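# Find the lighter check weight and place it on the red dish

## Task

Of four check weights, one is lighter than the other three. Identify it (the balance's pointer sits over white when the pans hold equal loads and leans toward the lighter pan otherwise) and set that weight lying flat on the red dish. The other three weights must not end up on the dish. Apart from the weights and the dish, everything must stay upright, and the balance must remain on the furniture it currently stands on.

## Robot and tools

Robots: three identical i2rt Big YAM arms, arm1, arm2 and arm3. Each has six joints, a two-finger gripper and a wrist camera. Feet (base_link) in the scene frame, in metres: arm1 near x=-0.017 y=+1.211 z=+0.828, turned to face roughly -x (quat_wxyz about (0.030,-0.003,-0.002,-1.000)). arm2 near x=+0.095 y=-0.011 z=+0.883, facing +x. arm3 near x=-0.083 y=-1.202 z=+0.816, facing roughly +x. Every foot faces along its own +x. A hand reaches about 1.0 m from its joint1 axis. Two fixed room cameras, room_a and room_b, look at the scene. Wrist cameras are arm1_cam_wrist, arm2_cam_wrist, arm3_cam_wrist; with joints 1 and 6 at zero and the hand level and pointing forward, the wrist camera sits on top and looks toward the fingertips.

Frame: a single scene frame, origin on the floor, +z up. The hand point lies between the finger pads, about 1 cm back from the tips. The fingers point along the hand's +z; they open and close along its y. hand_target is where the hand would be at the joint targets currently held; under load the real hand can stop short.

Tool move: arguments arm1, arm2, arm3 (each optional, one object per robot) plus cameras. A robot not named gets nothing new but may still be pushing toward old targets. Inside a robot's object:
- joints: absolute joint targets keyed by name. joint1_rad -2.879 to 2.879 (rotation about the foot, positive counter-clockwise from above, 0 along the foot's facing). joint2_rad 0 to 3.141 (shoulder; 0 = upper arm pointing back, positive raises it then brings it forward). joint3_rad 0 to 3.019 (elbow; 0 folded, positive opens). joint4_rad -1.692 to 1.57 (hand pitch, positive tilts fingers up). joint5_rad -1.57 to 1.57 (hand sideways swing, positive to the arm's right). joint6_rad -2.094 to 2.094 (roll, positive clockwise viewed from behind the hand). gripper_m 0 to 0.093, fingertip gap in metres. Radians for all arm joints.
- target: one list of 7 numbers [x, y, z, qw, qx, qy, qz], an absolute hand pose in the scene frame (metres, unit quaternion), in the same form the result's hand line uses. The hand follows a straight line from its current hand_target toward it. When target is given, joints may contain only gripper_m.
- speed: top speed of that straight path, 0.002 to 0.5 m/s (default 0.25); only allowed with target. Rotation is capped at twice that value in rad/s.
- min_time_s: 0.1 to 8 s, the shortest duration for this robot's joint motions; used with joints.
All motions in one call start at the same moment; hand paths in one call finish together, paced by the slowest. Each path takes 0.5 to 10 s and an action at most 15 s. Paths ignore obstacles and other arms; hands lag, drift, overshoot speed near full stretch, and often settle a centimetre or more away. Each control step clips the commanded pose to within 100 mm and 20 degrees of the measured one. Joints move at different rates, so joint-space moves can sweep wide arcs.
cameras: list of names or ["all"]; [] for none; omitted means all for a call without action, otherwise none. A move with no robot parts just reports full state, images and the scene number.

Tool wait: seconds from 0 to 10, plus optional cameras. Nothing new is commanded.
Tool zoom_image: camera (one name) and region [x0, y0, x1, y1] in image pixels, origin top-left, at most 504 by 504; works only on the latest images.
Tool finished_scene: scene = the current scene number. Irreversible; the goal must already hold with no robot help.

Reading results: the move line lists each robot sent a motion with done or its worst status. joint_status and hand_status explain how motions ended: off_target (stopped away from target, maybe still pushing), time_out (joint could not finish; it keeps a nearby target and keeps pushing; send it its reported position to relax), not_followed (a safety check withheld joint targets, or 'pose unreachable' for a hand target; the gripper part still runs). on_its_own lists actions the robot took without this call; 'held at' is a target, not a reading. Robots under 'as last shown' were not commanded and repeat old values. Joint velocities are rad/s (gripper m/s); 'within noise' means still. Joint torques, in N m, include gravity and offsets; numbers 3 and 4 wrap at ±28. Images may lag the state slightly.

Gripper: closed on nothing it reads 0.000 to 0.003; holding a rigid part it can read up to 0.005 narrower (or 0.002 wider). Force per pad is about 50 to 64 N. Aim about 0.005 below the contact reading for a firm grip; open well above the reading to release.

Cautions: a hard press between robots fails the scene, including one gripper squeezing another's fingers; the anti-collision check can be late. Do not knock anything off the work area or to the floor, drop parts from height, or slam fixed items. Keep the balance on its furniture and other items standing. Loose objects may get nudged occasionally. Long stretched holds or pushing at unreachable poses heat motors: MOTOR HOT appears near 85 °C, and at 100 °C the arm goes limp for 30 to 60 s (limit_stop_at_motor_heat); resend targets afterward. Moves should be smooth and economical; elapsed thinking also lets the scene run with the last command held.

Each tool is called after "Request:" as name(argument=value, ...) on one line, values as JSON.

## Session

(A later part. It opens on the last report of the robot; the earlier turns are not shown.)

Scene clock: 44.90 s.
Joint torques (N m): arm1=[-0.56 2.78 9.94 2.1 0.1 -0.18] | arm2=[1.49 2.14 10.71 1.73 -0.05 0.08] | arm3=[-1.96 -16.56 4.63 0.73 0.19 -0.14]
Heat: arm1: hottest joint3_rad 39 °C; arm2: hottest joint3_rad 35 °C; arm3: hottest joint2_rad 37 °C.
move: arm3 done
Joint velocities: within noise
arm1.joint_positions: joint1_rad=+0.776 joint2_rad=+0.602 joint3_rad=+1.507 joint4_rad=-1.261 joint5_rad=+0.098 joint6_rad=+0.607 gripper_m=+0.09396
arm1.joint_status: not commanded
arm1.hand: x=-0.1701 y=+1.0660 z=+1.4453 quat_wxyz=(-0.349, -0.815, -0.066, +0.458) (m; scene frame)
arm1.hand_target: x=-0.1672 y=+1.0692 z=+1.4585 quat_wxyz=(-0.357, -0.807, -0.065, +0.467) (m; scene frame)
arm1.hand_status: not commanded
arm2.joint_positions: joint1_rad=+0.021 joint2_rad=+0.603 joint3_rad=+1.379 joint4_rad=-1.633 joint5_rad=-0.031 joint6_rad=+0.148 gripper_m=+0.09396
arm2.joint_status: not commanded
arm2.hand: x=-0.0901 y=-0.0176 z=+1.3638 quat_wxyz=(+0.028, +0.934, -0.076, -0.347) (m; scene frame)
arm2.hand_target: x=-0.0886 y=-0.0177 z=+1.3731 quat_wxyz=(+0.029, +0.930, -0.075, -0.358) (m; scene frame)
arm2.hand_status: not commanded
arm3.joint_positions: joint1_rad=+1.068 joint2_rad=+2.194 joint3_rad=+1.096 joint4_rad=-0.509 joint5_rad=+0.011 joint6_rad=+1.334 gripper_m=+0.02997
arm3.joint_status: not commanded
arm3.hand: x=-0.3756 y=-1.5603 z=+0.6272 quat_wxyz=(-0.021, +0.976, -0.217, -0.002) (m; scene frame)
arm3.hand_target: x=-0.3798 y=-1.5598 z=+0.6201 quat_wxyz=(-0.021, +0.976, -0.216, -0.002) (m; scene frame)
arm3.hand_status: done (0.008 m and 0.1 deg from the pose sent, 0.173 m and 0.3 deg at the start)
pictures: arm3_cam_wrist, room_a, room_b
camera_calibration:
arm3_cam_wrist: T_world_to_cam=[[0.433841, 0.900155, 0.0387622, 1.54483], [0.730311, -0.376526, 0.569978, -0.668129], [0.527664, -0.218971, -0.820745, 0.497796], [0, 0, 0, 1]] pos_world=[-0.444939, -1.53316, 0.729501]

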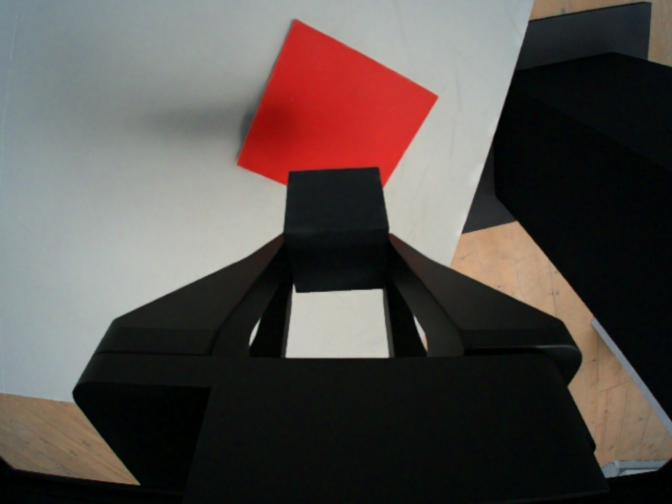

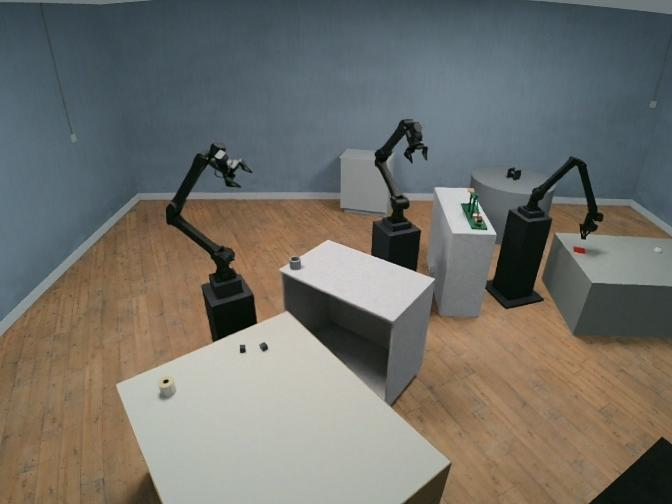

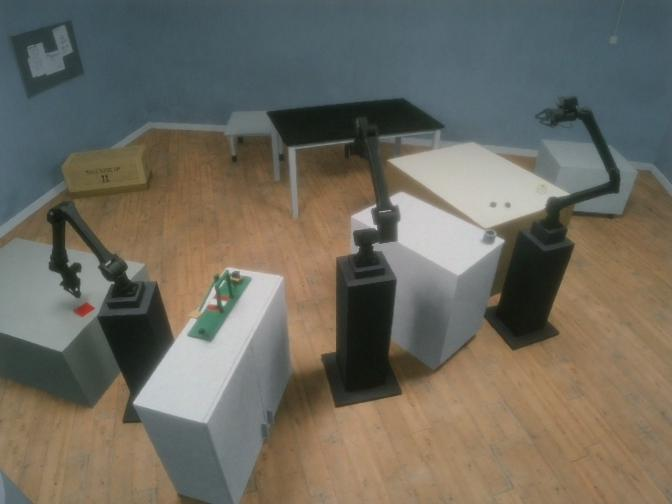

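Request:
move(arm3={"target":[-0.392,-1.552,0.574,-0.021,0.976,-0.216,-0.002],"speed":0.1}, cameras=["arm3_cam_wrist","room_a","room_b"])

Request:
zoom_image(camera="room_a", region=[550, 210, 620, 280])

Request:
zoom_image(camera="room_b", region=[50, 270, 120, 340])

Scene clock: 46.77 s.
Joint torques (N m): arm1=[-0.09 3.31 10 1.96 0.1 -0.15] | arm2=[1.44 2.43 10.65 1.78 -0.02 0.08] | arm3=[-1.9 -16.79 4.78 0.72 0.23 -0.12]
Heat: arm1: hottest joint3_rad 39 °C; arm2: hottest joint3_rad 35 °C; arm3: hottest joint2_rad 37 °C.
move: arm3 done
Joint velocities: within noise
arm1, arm2: as last shown
arm3.joint_positions: joint1_rad=+1.037 joint2_rad=+2.307 joint3_rad=+1.123 joint4_rad=-0.431 joint5_rad=+0.011 joint6_rad=+1.304 gripper_m=+0.02997
arm3.joint_status: not commanded
arm3.hand: x=-0.3851 y=-1.5486 z=+0.5811 quat_wxyz=(-0.024, +0.976, -0.218, +0.000) (m; scene frame)
arm3.hand_target: x=-0.3919 y=-1.5518 z=+0.5742 quat_wxyz=(-0.021, +0.976, -0.216, -0.002) (m; scene frame)
arm3.hand_status: done (0.010 m and 0.5 deg from the pose sent, 0.056 m and 0.1 deg at the start)
pictures: arm3_cam_wrist, room_a, room_b
camera_calibration:
arm3_cam_wrist: T_world_to_cam=[[0.435094, 0.899236, 0.04547, 1.53549], [0.726507, -0.380454, 0.572225, -0.639456], [0.531865, -0.215938, -0.818835, 0.47275], [0, 0, 0, 1]] pos_world=[-0.454952, -1.52197, 0.683199]

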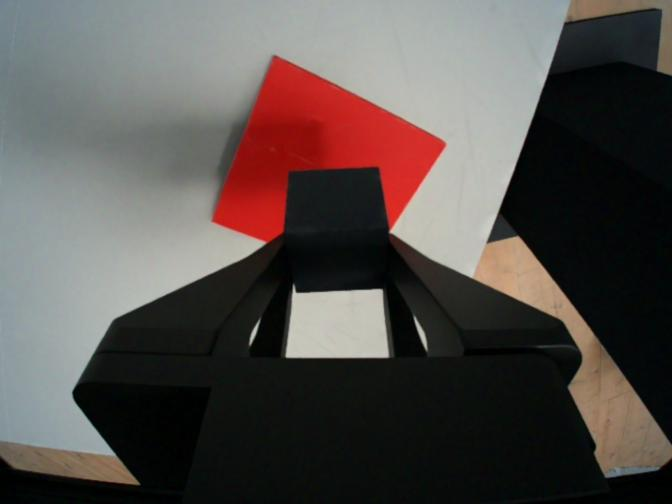

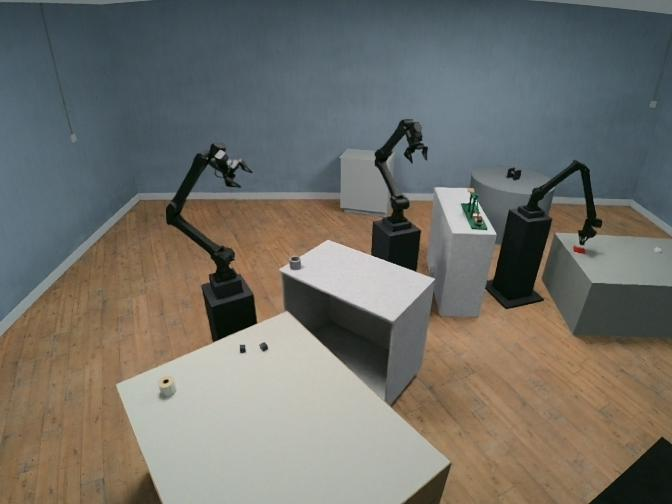

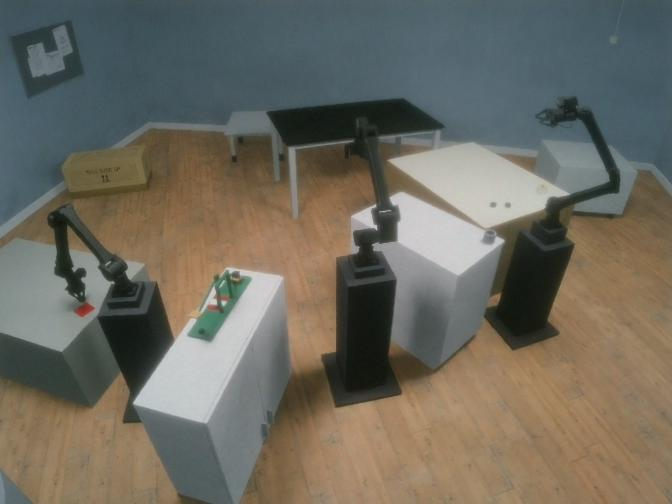

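Scaled by 7.200 from the camera's 672x504 image, which has a finer 960x720 frame.

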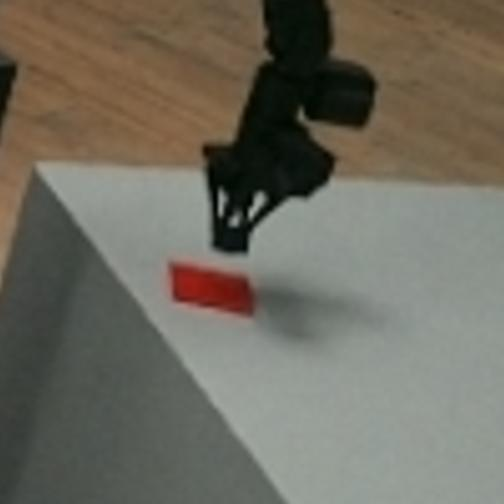

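Scaled by 7.200 from the camera's 672x504 image, which has a finer 960x720 frame.

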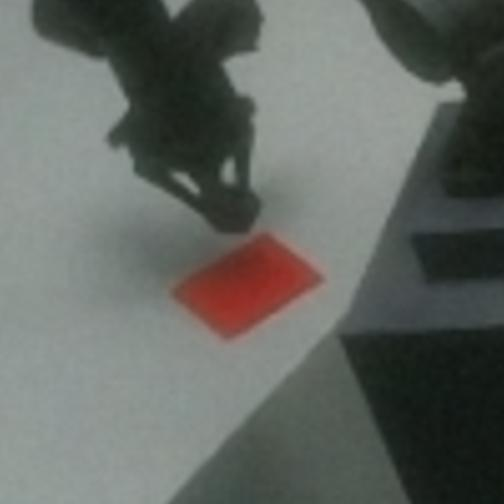

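Request:
move(arm3={"target":[-0.386,-1.559,0.548,-0.021,0.976,-0.216,-0.002],"speed":0.08}, cameras=["arm3_cam_wrist","room_a","room_b"])

Request:
zoom_image(camera="room_a", region=[550, 210, 620, 280])

Request:
zoom_image(camera="room_b", region=[50, 270, 120, 340])

Scene clock: 49.00 s.
Joint torques (N m): arm1=[-0.32 2.32 10.02 2.04 0.11 -0.13] | arm2=[1.38 2.32 10.74 1.74 -0.02 0.08] | arm3=[-0.85 -16.79 4.49 0.8 0.21 0.06]
Heat: arm1: hottest joint3_rad 39 °C; arm2: hottest joint3_rad 36 °C; arm3: hottest joint2_rad 37 °C.
move: arm3 off_target
Joint velocities: within noise
arm1, arm2: as last shown
arm3.joint_positions: joint1_rad=+1.045 joint2_rad=+2.369 joint3_rad=+1.153 joint4_rad=-0.396 joint5_rad=+0.011 joint6_rad=+1.306 gripper_m=+0.02997
arm3.joint_status: not commanded
arm3.hand: x=-0.3847 y=-1.5532 z=+0.5572 quat_wxyz=(-0.023, +0.976, -0.215, +0.000) (m; scene frame)
arm3.hand_target: x=-0.3858 y=-1.5588 z=+0.5482 quat_wxyz=(-0.021, +0.976, -0.216, -0.002) (m; scene frame)
arm3.hand_status: off_target (0.011 m and 0.3 deg from the pose sent, 0.035 m and 0.5 deg at the start)
pictures: arm3_cam_wrist, room_a, room_b
camera_calibration:
arm3_cam_wrist: T_world_to_cam=[[0.429939, 0.901819, 0.0433058, 1.54373], [0.729601, -0.375288, 0.5717, -0.618317], [0.531822, -0.2142, -0.819319, 0.454963], [0, 0, 0, 1]] pos_world=[-0.454544, -1.52676, 0.6594]

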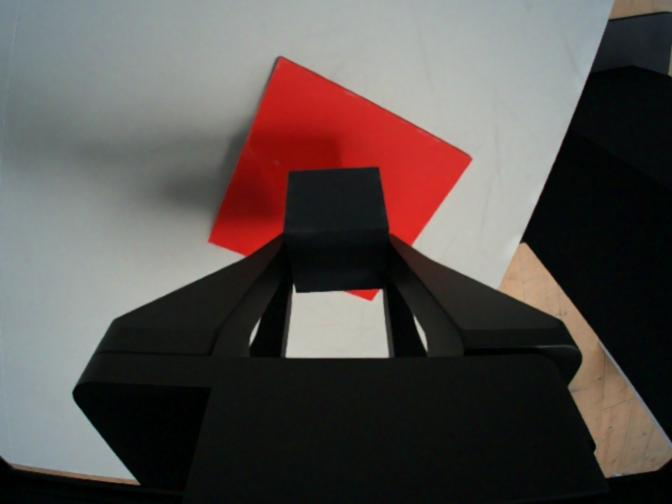

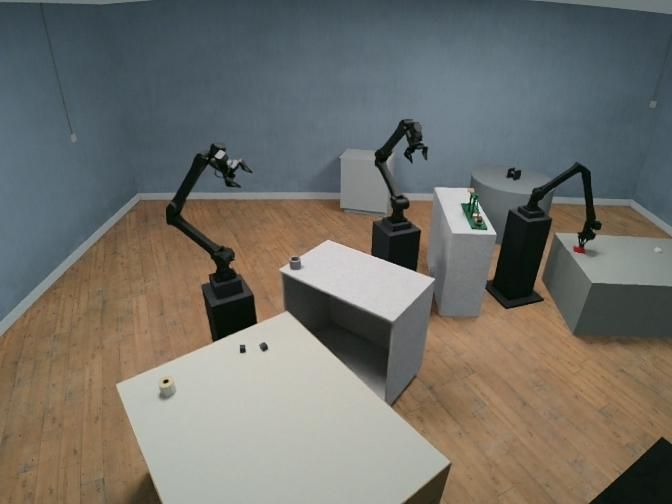

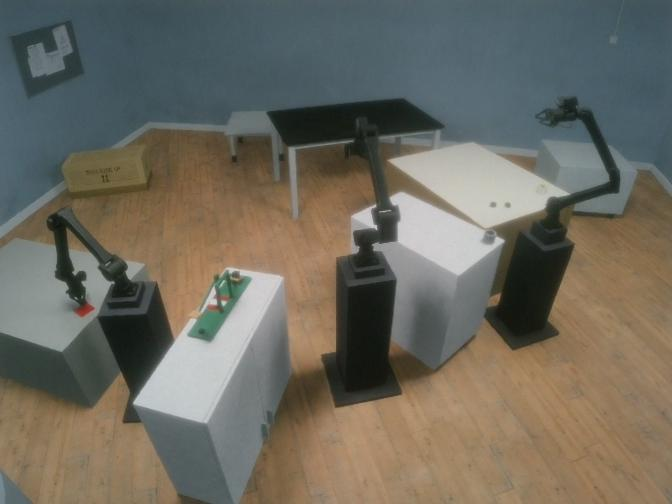

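Scaled by 7.200 from the camera's 672x504 image, which has a finer 960x720 frame.

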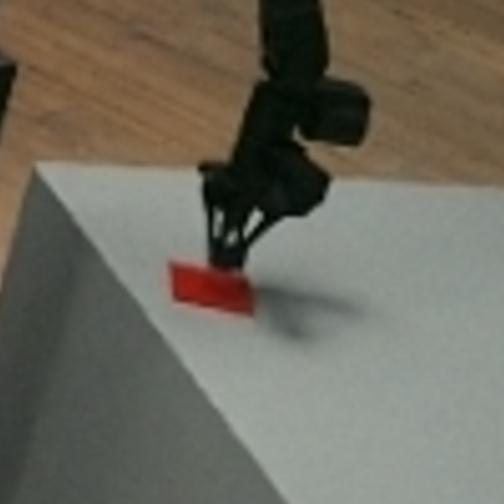

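Scaled by 7.200 from the camera's 672x504 image, which has a finer 960x720 frame.

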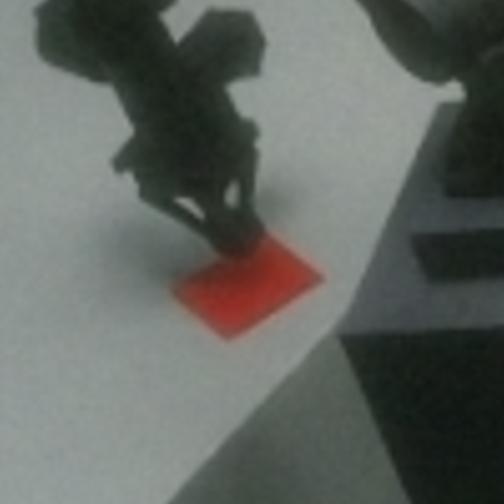

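Request:
move(arm3={"target":[-0.382,-1.564,0.525,-0.021,0.976,-0.216,-0.002],"speed":0.08})

Request:
move(arm3={"target":[-0.382,-1.564,0.517,-0.021,0.976,-0.216,-0.002],"speed":0.05}, cameras=["arm3_cam_wrist","room_a","room_b"])

Request:
zoom_image(camera="room_a", region=[550, 210, 620, 280])

Request:
zoom_image(camera="room_b", region=[50, 270, 120, 340])

Scene clock: 50.70 s.
Joint torques (N m): arm1=[-0.03 3.02 9.95 2.02 0.11 -0.15] | arm2=[1.55 2.2 10.8 1.77 -0.03 0.1] | arm3=[-0.85 -16.97 4.25 0.76 0.18 0.05]
Heat: arm1: hottest joint3_rad 39 °C; arm2: hottest joint3_rad 36 °C; arm3: hottest joint2_rad 37 °C.
move: arm3 off_target
Joint velocities: within noise
arm1, arm2: as last shown
arm3.joint_positions: joint1_rad=+1.059 joint2_rad=+2.427 joint3_rad=+1.184 joint4_rad=-0.368 joint5_rad=+0.011 joint6_rad=+1.320 gripper_m=+0.02997
arm3.joint_status: not commanded
arm3.hand: x=-0.3818 y=-1.5596 z=+0.5351 quat_wxyz=(-0.022, +0.976, -0.215, -0.001) (m; scene frame)
arm3.hand_target: x=-0.3819 y=-1.5639 z=+0.5253 quat_wxyz=(-0.021, +0.976, -0.216, -0.002) (m; scene frame)
arm3.hand_status: off_target (0.011 m and 0.2 deg from the pose sent, 0.034 m and 0.3 deg at the start)
pictures: none

Scene clock: 51.67 s.
Joint torques (N m): arm1=[0.03 2.96 9.91 2.17 0.08 -0.15] | arm2=[1.32 2.43 10.76 1.77 -0.03 0.08] | arm3=[-0.85 -16.44 4.34 0.8 0.16 0.05]
Heat: arm1: hottest joint3_rad 39 °C; arm2: hottest joint3_rad 36 °C; arm3: hottest joint2_rad 37 °C.
move: arm3 off_target
Joint velocities: within noise
arm1, arm2: as last shown
arm3.joint_positions: joint1_rad=+1.059 joint2_rad=+2.439 joint3_rad=+1.192 joint4_rad=-0.358 joint5_rad=+0.011 joint6_rad=+1.320 gripper_m=+0.02997
arm3.joint_status: not commanded
arm3.hand: x=-0.3831 y=-1.5611 z=+0.5306 quat_wxyz=(-0.019, +0.976, -0.215, -0.002) (m; scene frame)
arm3.hand_target: x=-0.3816 y=-1.5636 z=+0.5173 quat_wxyz=(-0.021, +0.976, -0.216, -0.002) (m; scene frame)
arm3.hand_status: off_target (0.014 m and 0.2 deg from the pose sent, 0.019 m and 0.2 deg at the start)
pictures: arm3_cam_wrist, room_a, room_b
camera_calibration:
arm3_cam_wrist: T_world_to_cam=[[0.430091, 0.902071, 0.0359143, 1.55568], [0.73265, -0.372006, 0.569944, -0.599919], [0.52749, -0.218815, -0.820898, 0.422529], [0, 0, 0, 1]] pos_world=[-0.452433, -1.53405, 0.632902]

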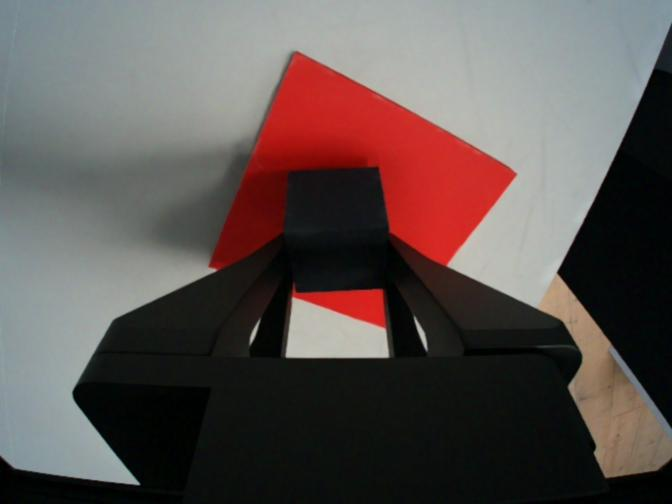

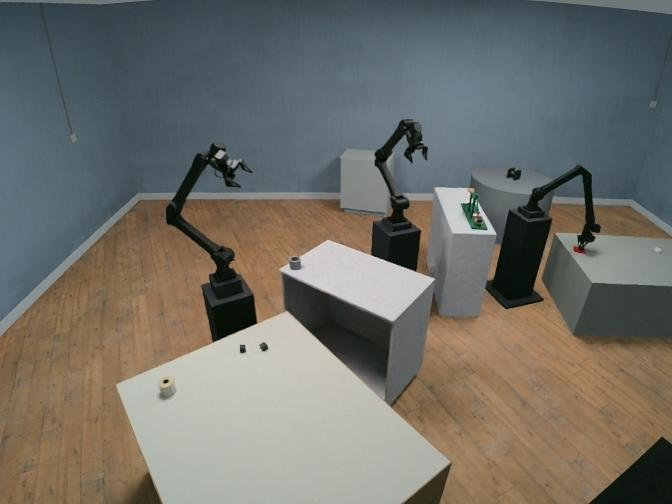

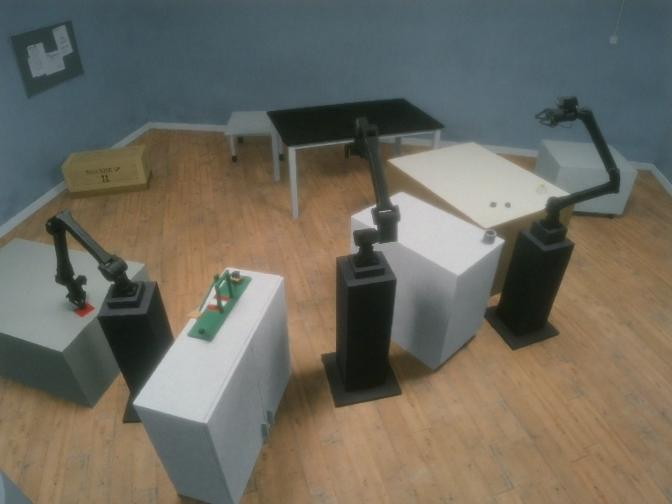

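Scaled by 7.200 from the camera's 672x504 image, which has a finer 960x720 frame.

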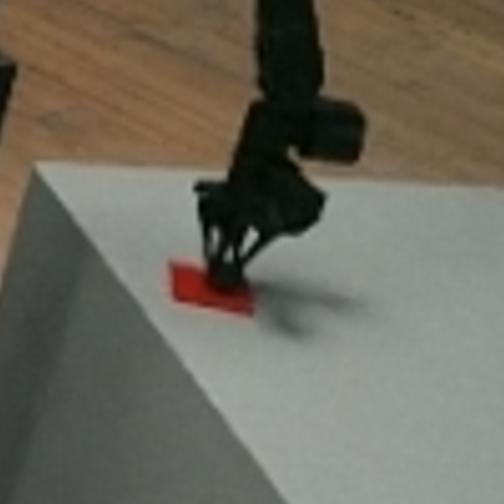

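Scaled by 7.200 from the camera's 672x504 image, which has a finer 960x720 frame.

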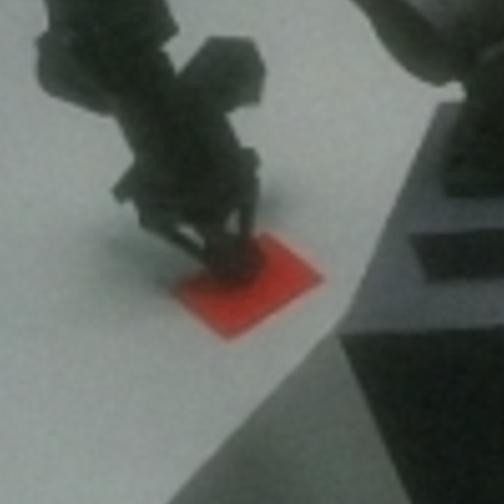

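Request:
move(arm3={"target":[-0.384,-1.563,0.512,-0.021,0.976,-0.216,-0.002],"speed":0.05})

Request:
move(arm3={"target":[-0.384,-1.563,0.506,-0.021,0.976,-0.216,-0.002],"speed":0.05}, cameras=["arm3_cam_wrist"])

Scene clock: 52.87 s.
Joint torques (N m): arm1=[-0.15 3.19 9.84 2.09 0.05 -0.11] | arm2=[1.38 2.2 10.71 1.73 -0.02 0.08] | arm3=[-1.26 -15.79 4.45 1.01 0.18 0]
Heat: arm1: hottest joint3_rad 39 °C; arm2: hottest joint3_rad 36 °C; arm3: hottest joint2_rad 38 °C.
move: arm3 off_target
Joint velocities: within noise
arm1, arm2: as last shown
arm3.joint_positions: joint1_rad=+1.059 joint2_rad=+2.440 joint3_rad=+1.197 joint4_rad=-0.358 joint5_rad=+0.011 joint6_rad=+1.320 gripper_m=+0.02997
arm3.joint_status: not commanded
arm3.hand: x=-0.3849 y=-1.5633 z=+0.5305 quat_wxyz=(-0.017, +0.976, -0.215, -0.003) (m; scene frame)
arm3.hand_target: x=-0.3835 y=-1.5625 z=+0.5127 quat_wxyz=(-0.021, +0.976, -0.216, -0.002) (m; scene frame)
arm3.hand_status: off_target (0.019 m and 0.4 deg from the pose sent, 0.019 m and 0.2 deg at the start)
pictures: none

Scene clock: 53.83 s.
Joint torques (N m): arm1=[-0.5 3.08 9.95 2.04 0.11 -0.16] | arm2=[1.49 2.32 10.8 1.8 -0.03 0.08] | arm3=[-1.14 -14.97 4.92 1.26 0.17 -0.01]
Heat: arm1: hottest joint3_rad 39 °C; arm2: hottest joint3_rad 36 °C; arm3: hottest joint2_rad 38 °C.
move: arm3 off_target
Joint velocities: within noise
arm1, arm2: as last shown
arm3.joint_positions: joint1_rad=+1.059 joint2_rad=+2.441 joint3_rad=+1.197 joint4_rad=-0.357 joint5_rad=+0.011 joint6_rad=+1.320 gripper_m=+0.02997
arm3.joint_status: not commanded
arm3.hand: x=-0.3848 y=-1.5632 z=+0.5302 quat_wxyz=(-0.017, +0.976, -0.215, -0.003) (m; scene frame)
arm3.hand_target: x=-0.3831 y=-1.5620 z=+0.5072 quat_wxyz=(-0.021, +0.976, -0.216, -0.002) (m; scene frame)
arm3.hand_status: off_target (0.024 m and 0.4 deg from the pose sent, 0.025 m and 0.4 deg at the start)
pictures: arm3_cam_wrist
camera_calibration:
arm3_cam_wrist: T_world_to_cam=[[0.430146, 0.902197, 0.0318589, 1.56069], [0.734212, -0.370153, 0.569139, -0.595387], [0.525268, -0.221422, -0.821624, 0.418157], [0, 0, 0, 1]] pos_world=[-0.453828, -1.53584, 0.632704]

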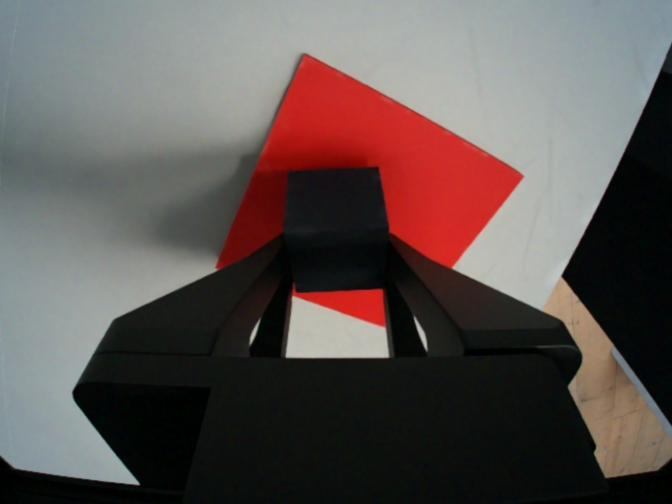

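Contact. Ease off, release, retreat straight up.

Request:
move(arm3={"target":[-0.383,-1.562,0.520,-0.021,0.976,-0.216,-0.002],"speed":0.05})

Request:
move(arm3={"joints":{"gripper_m":0.06}}, cameras=["arm3_cam_wrist"])

Request:
move(arm3={"target":[-0.383,-1.562,0.65,-0.021,0.976,-0.216,-0.002],"speed":0.12}, cameras=["all"])

Request:
zoom_image(camera="room_a", region=[550, 210, 620, 280])

Request:
zoom_image(camera="room_b", region=[50, 260, 270, 350])

Scene clock: 55.10 s.
Joint torques (N m): arm1=[-0.32 3.19 9.95 2.15 0.08 -0.15] | arm2=[1.49 2.2 10.74 1.72 -0.03 0.08] | arm3=[-1.2 -17.38 3.54 0.69 0.17 0]
Heat: arm1: hottest joint3_rad 40 °C; arm2: hottest joint3_rad 36 °C; arm3: hottest joint2_rad 38 °C.
move: arm3 done
Joint velocities: within noise
arm1, arm2: as last shown
arm3.joint_positions: joint1_rad=+1.059 joint2_rad=+2.441 joint3_rad=+1.197 joint4_rad=-0.357 joint5_rad=+0.011 joint6_rad=+1.320 gripper_m=+0.02997
arm3.joint_status: not commanded
arm3.hand: x=-0.3848 y=-1.5632 z=+0.5302 quat_wxyz=(-0.017, +0.976, -0.215, -0.003) (m; scene frame)
arm3.hand_target: x=-0.3827 y=-1.5618 z=+0.5202 quat_wxyz=(-0.021, +0.976, -0.216, -0.002) (m; scene frame)
arm3.hand_status: done (0.010 m and 0.4 deg from the pose sent, 0.010 m and 0.5 deg at the start)
pictures: none

Scene clock: 55.73 s.
Joint torques (N m): arm1=[-0.56 2.84 9.91 2.02 0.13 -0.15] | arm2=[1.38 2.2 10.77 1.77 -0.04 0.08] | arm3=[-1.14 -17.38 3.55 0.69 0.16 0.01]
Heat: arm1: hottest joint3_rad 40 °C; arm2: hottest joint3_rad 36 °C; arm3: hottest joint2_rad 38 °C.
move: arm3 done
Joint velocities: within noise
arm1.joint_positions: joint1_rad=+0.776 joint2_rad=+0.602 joint3_rad=+1.507 joint4_rad=-1.261 joint5_rad=+0.098 joint6_rad=+0.607 gripper_m=+0.09396
arm1.joint_status: not commanded
arm1.hand: x=-0.1701 y=+1.0660 z=+1.4453 quat_wxyz=(-0.349, -0.815, -0.066, +0.458) (m; scene frame)
arm1.hand_target: x=-0.1672 y=+1.0692 z=+1.4585 quat_wxyz=(-0.357, -0.807, -0.065, +0.467) (m; scene frame)
arm1.hand_status: not commanded
arm2.joint_positions: joint1_rad=+0.021 joint2_rad=+0.603 joint3_rad=+1.379 joint4_rad=-1.633 joint5_rad=-0.031 joint6_rad=+0.148 gripper_m=+0.09396
arm2.joint_status: not commanded
arm2.hand: x=-0.0901 y=-0.0176 z=+1.3638 quat_wxyz=(+0.028, +0.934, -0.076, -0.347) (m; scene frame)
arm2.hand_target: x=-0.0886 y=-0.0177 z=+1.3731 quat_wxyz=(+0.029, +0.930, -0.075, -0.358) (m; scene frame)
arm2.hand_status: not commanded
arm3.joint_positions: joint1_rad=+1.059 joint2_rad=+2.441 joint3_rad=+1.197 joint4_rad=-0.357 joint5_rad=+0.011 joint6_rad=+1.320 gripper_m=+0.05984
arm3.joint_status: all done
arm3.hand: x=-0.3849 y=-1.5632 z=+0.5302 quat_wxyz=(-0.017, +0.976, -0.215, -0.003) (m; scene frame)
arm3.hand_target: x=-0.3828 y=-1.5618 z=+0.5202 quat_wxyz=(-0.021, +0.976, -0.216, -0.002) (m; scene frame)
arm3.hand_status: not commanded
pictures: arm3_cam_wrist
camera_calibration:
arm3_cam_wrist: T_world_to_cam=[[0.430203, 0.90218, 0.0315675, 1.56091], [0.734487, -0.370141, 0.568793, -0.594952], [0.524838, -0.22151, -0.821875, 0.418036], [0, 0, 0, 1]] pos_world=[-0.453927, -1.53584, 0.632704]

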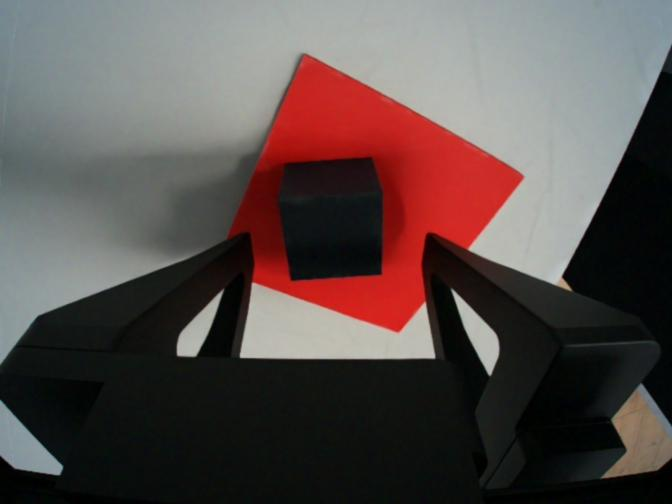

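Scene clock: 57.57 s.
Joint torques (N m): arm1=[-0.67 3.02 9.92 2 0.11 -0.15] | arm2=[1.61 2.49 10.73 1.78 -0.04 0.08] | arm3=[-1.32 -18.73 3.62 0.12 0.16 -0.03]
Heat: arm1: hottest joint3_rad 40 °C; arm2: hottest joint3_rad 36 °C; arm3: hottest joint2_rad 38 °C.
move: arm3 done
Joint velocities: within noise
arm1, arm2: as last shown
arm3.joint_positions: joint1_rad=+1.059 joint2_rad=+2.158 joint3_rad=+1.112 joint4_rad=-0.557 joint5_rad=+0.011 joint6_rad=+1.320 gripper_m=+0.05993
arm3.joint_status: not commanded
arm3.hand: x=-0.3846 y=-1.5648 z=+0.6469 quat_wxyz=(-0.018, +0.976, -0.215, -0.003) (m; scene frame)
arm3.hand_target: x=-0.3830 y=-1.5621 z=+0.6500 quat_wxyz=(-0.021, +0.976, -0.216, -0.002) (m; scene frame)
arm3.hand_status: done (0.005 m and 0.3 deg from the pose sent, 0.120 m and 0.5 deg at the start)
pictures: arm1_cam_wrist, arm2_cam_wrist, arm3_cam_wrist, room_a, room_b
camera_calibration:
arm1_cam_wrist: T_world_to_cam=[[-0.426578, 0.750242, -0.505142, -0.142259], [0.876534, 0.205232, -0.435395, 0.562627], [-0.22298, -0.628504, -0.74516, 1.8366], [0, 0, 0, 1]] pos_world=[-0.144322, 1.14557, 1.54166]
arm2_cam_wrist: T_world_to_cam=[[0.114776, 0.987548, -0.107587, 0.175562], [0.988832, -0.123942, -0.0827592, 0.205023], [-0.0950631, -0.0968864, -0.990745, 1.46502], [0, 0, 0, 1]] pos_world=[-0.0836141, -0.00602373, 1.48732]
arm3_cam_wrist: T_world_to_cam=[[0.43013, 0.902135, 0.0337807, 1.55701], [0.733717, -0.371142, 0.569134, -0.664229], [0.525973, -0.220016, -0.82155, 0.515932], [0, 0, 0, 1]] pos_world=[-0.45373, -1.53765, 0.749303]

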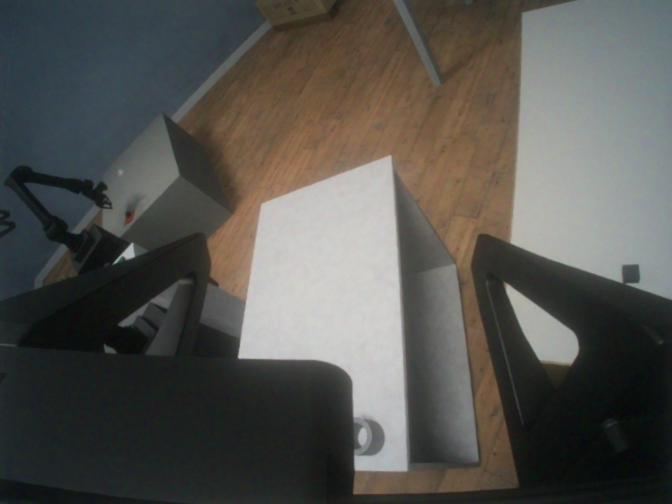

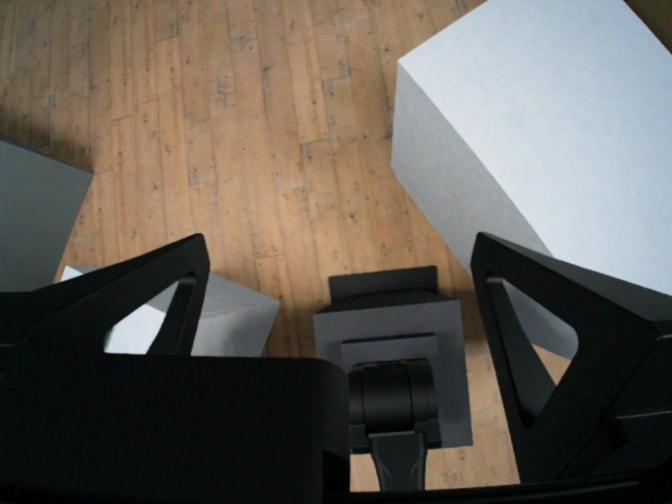

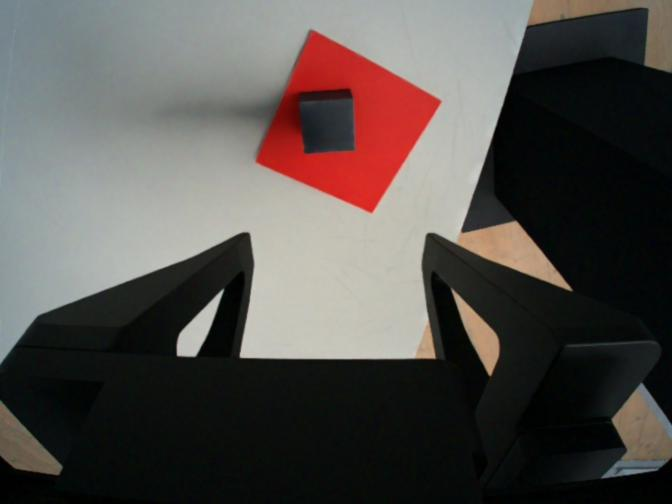

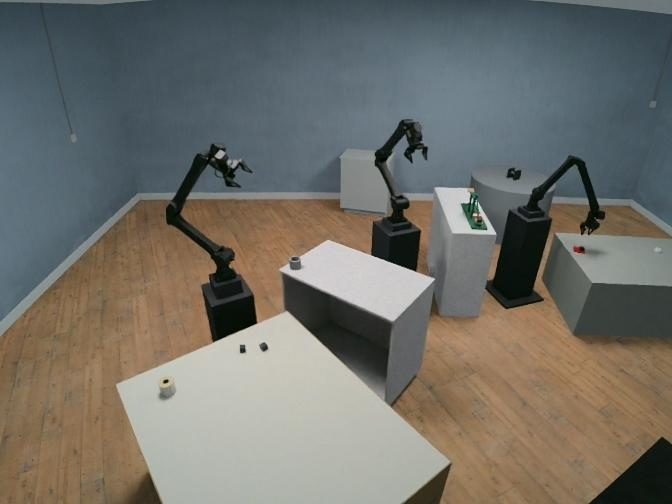

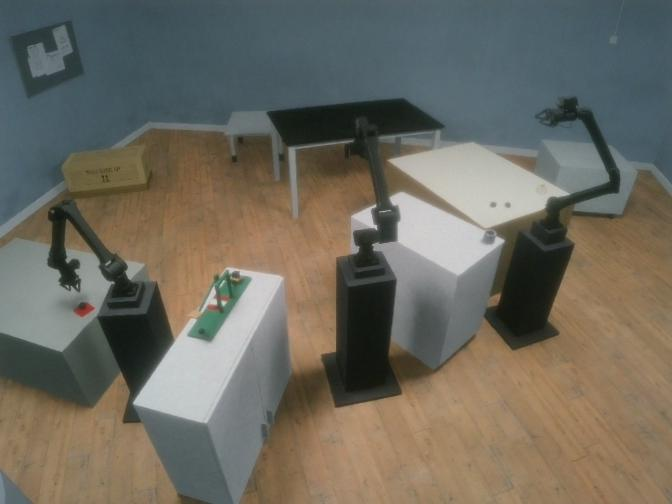

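Scaled by 7.200 from the camera's 672x504 image, which has a finer 960x720 frame.

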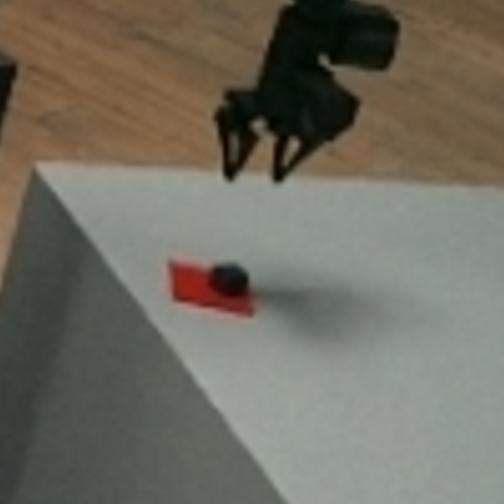

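Scaled by 2.291 from the camera's 672x504 image, which has a finer 960x720 frame.

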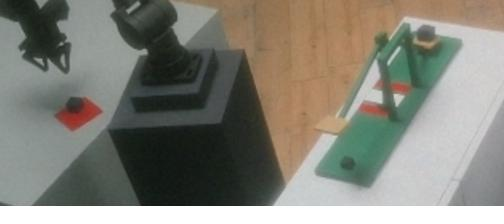

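Request:
finished_scene(scene=2)

The scene is finished: the task was done.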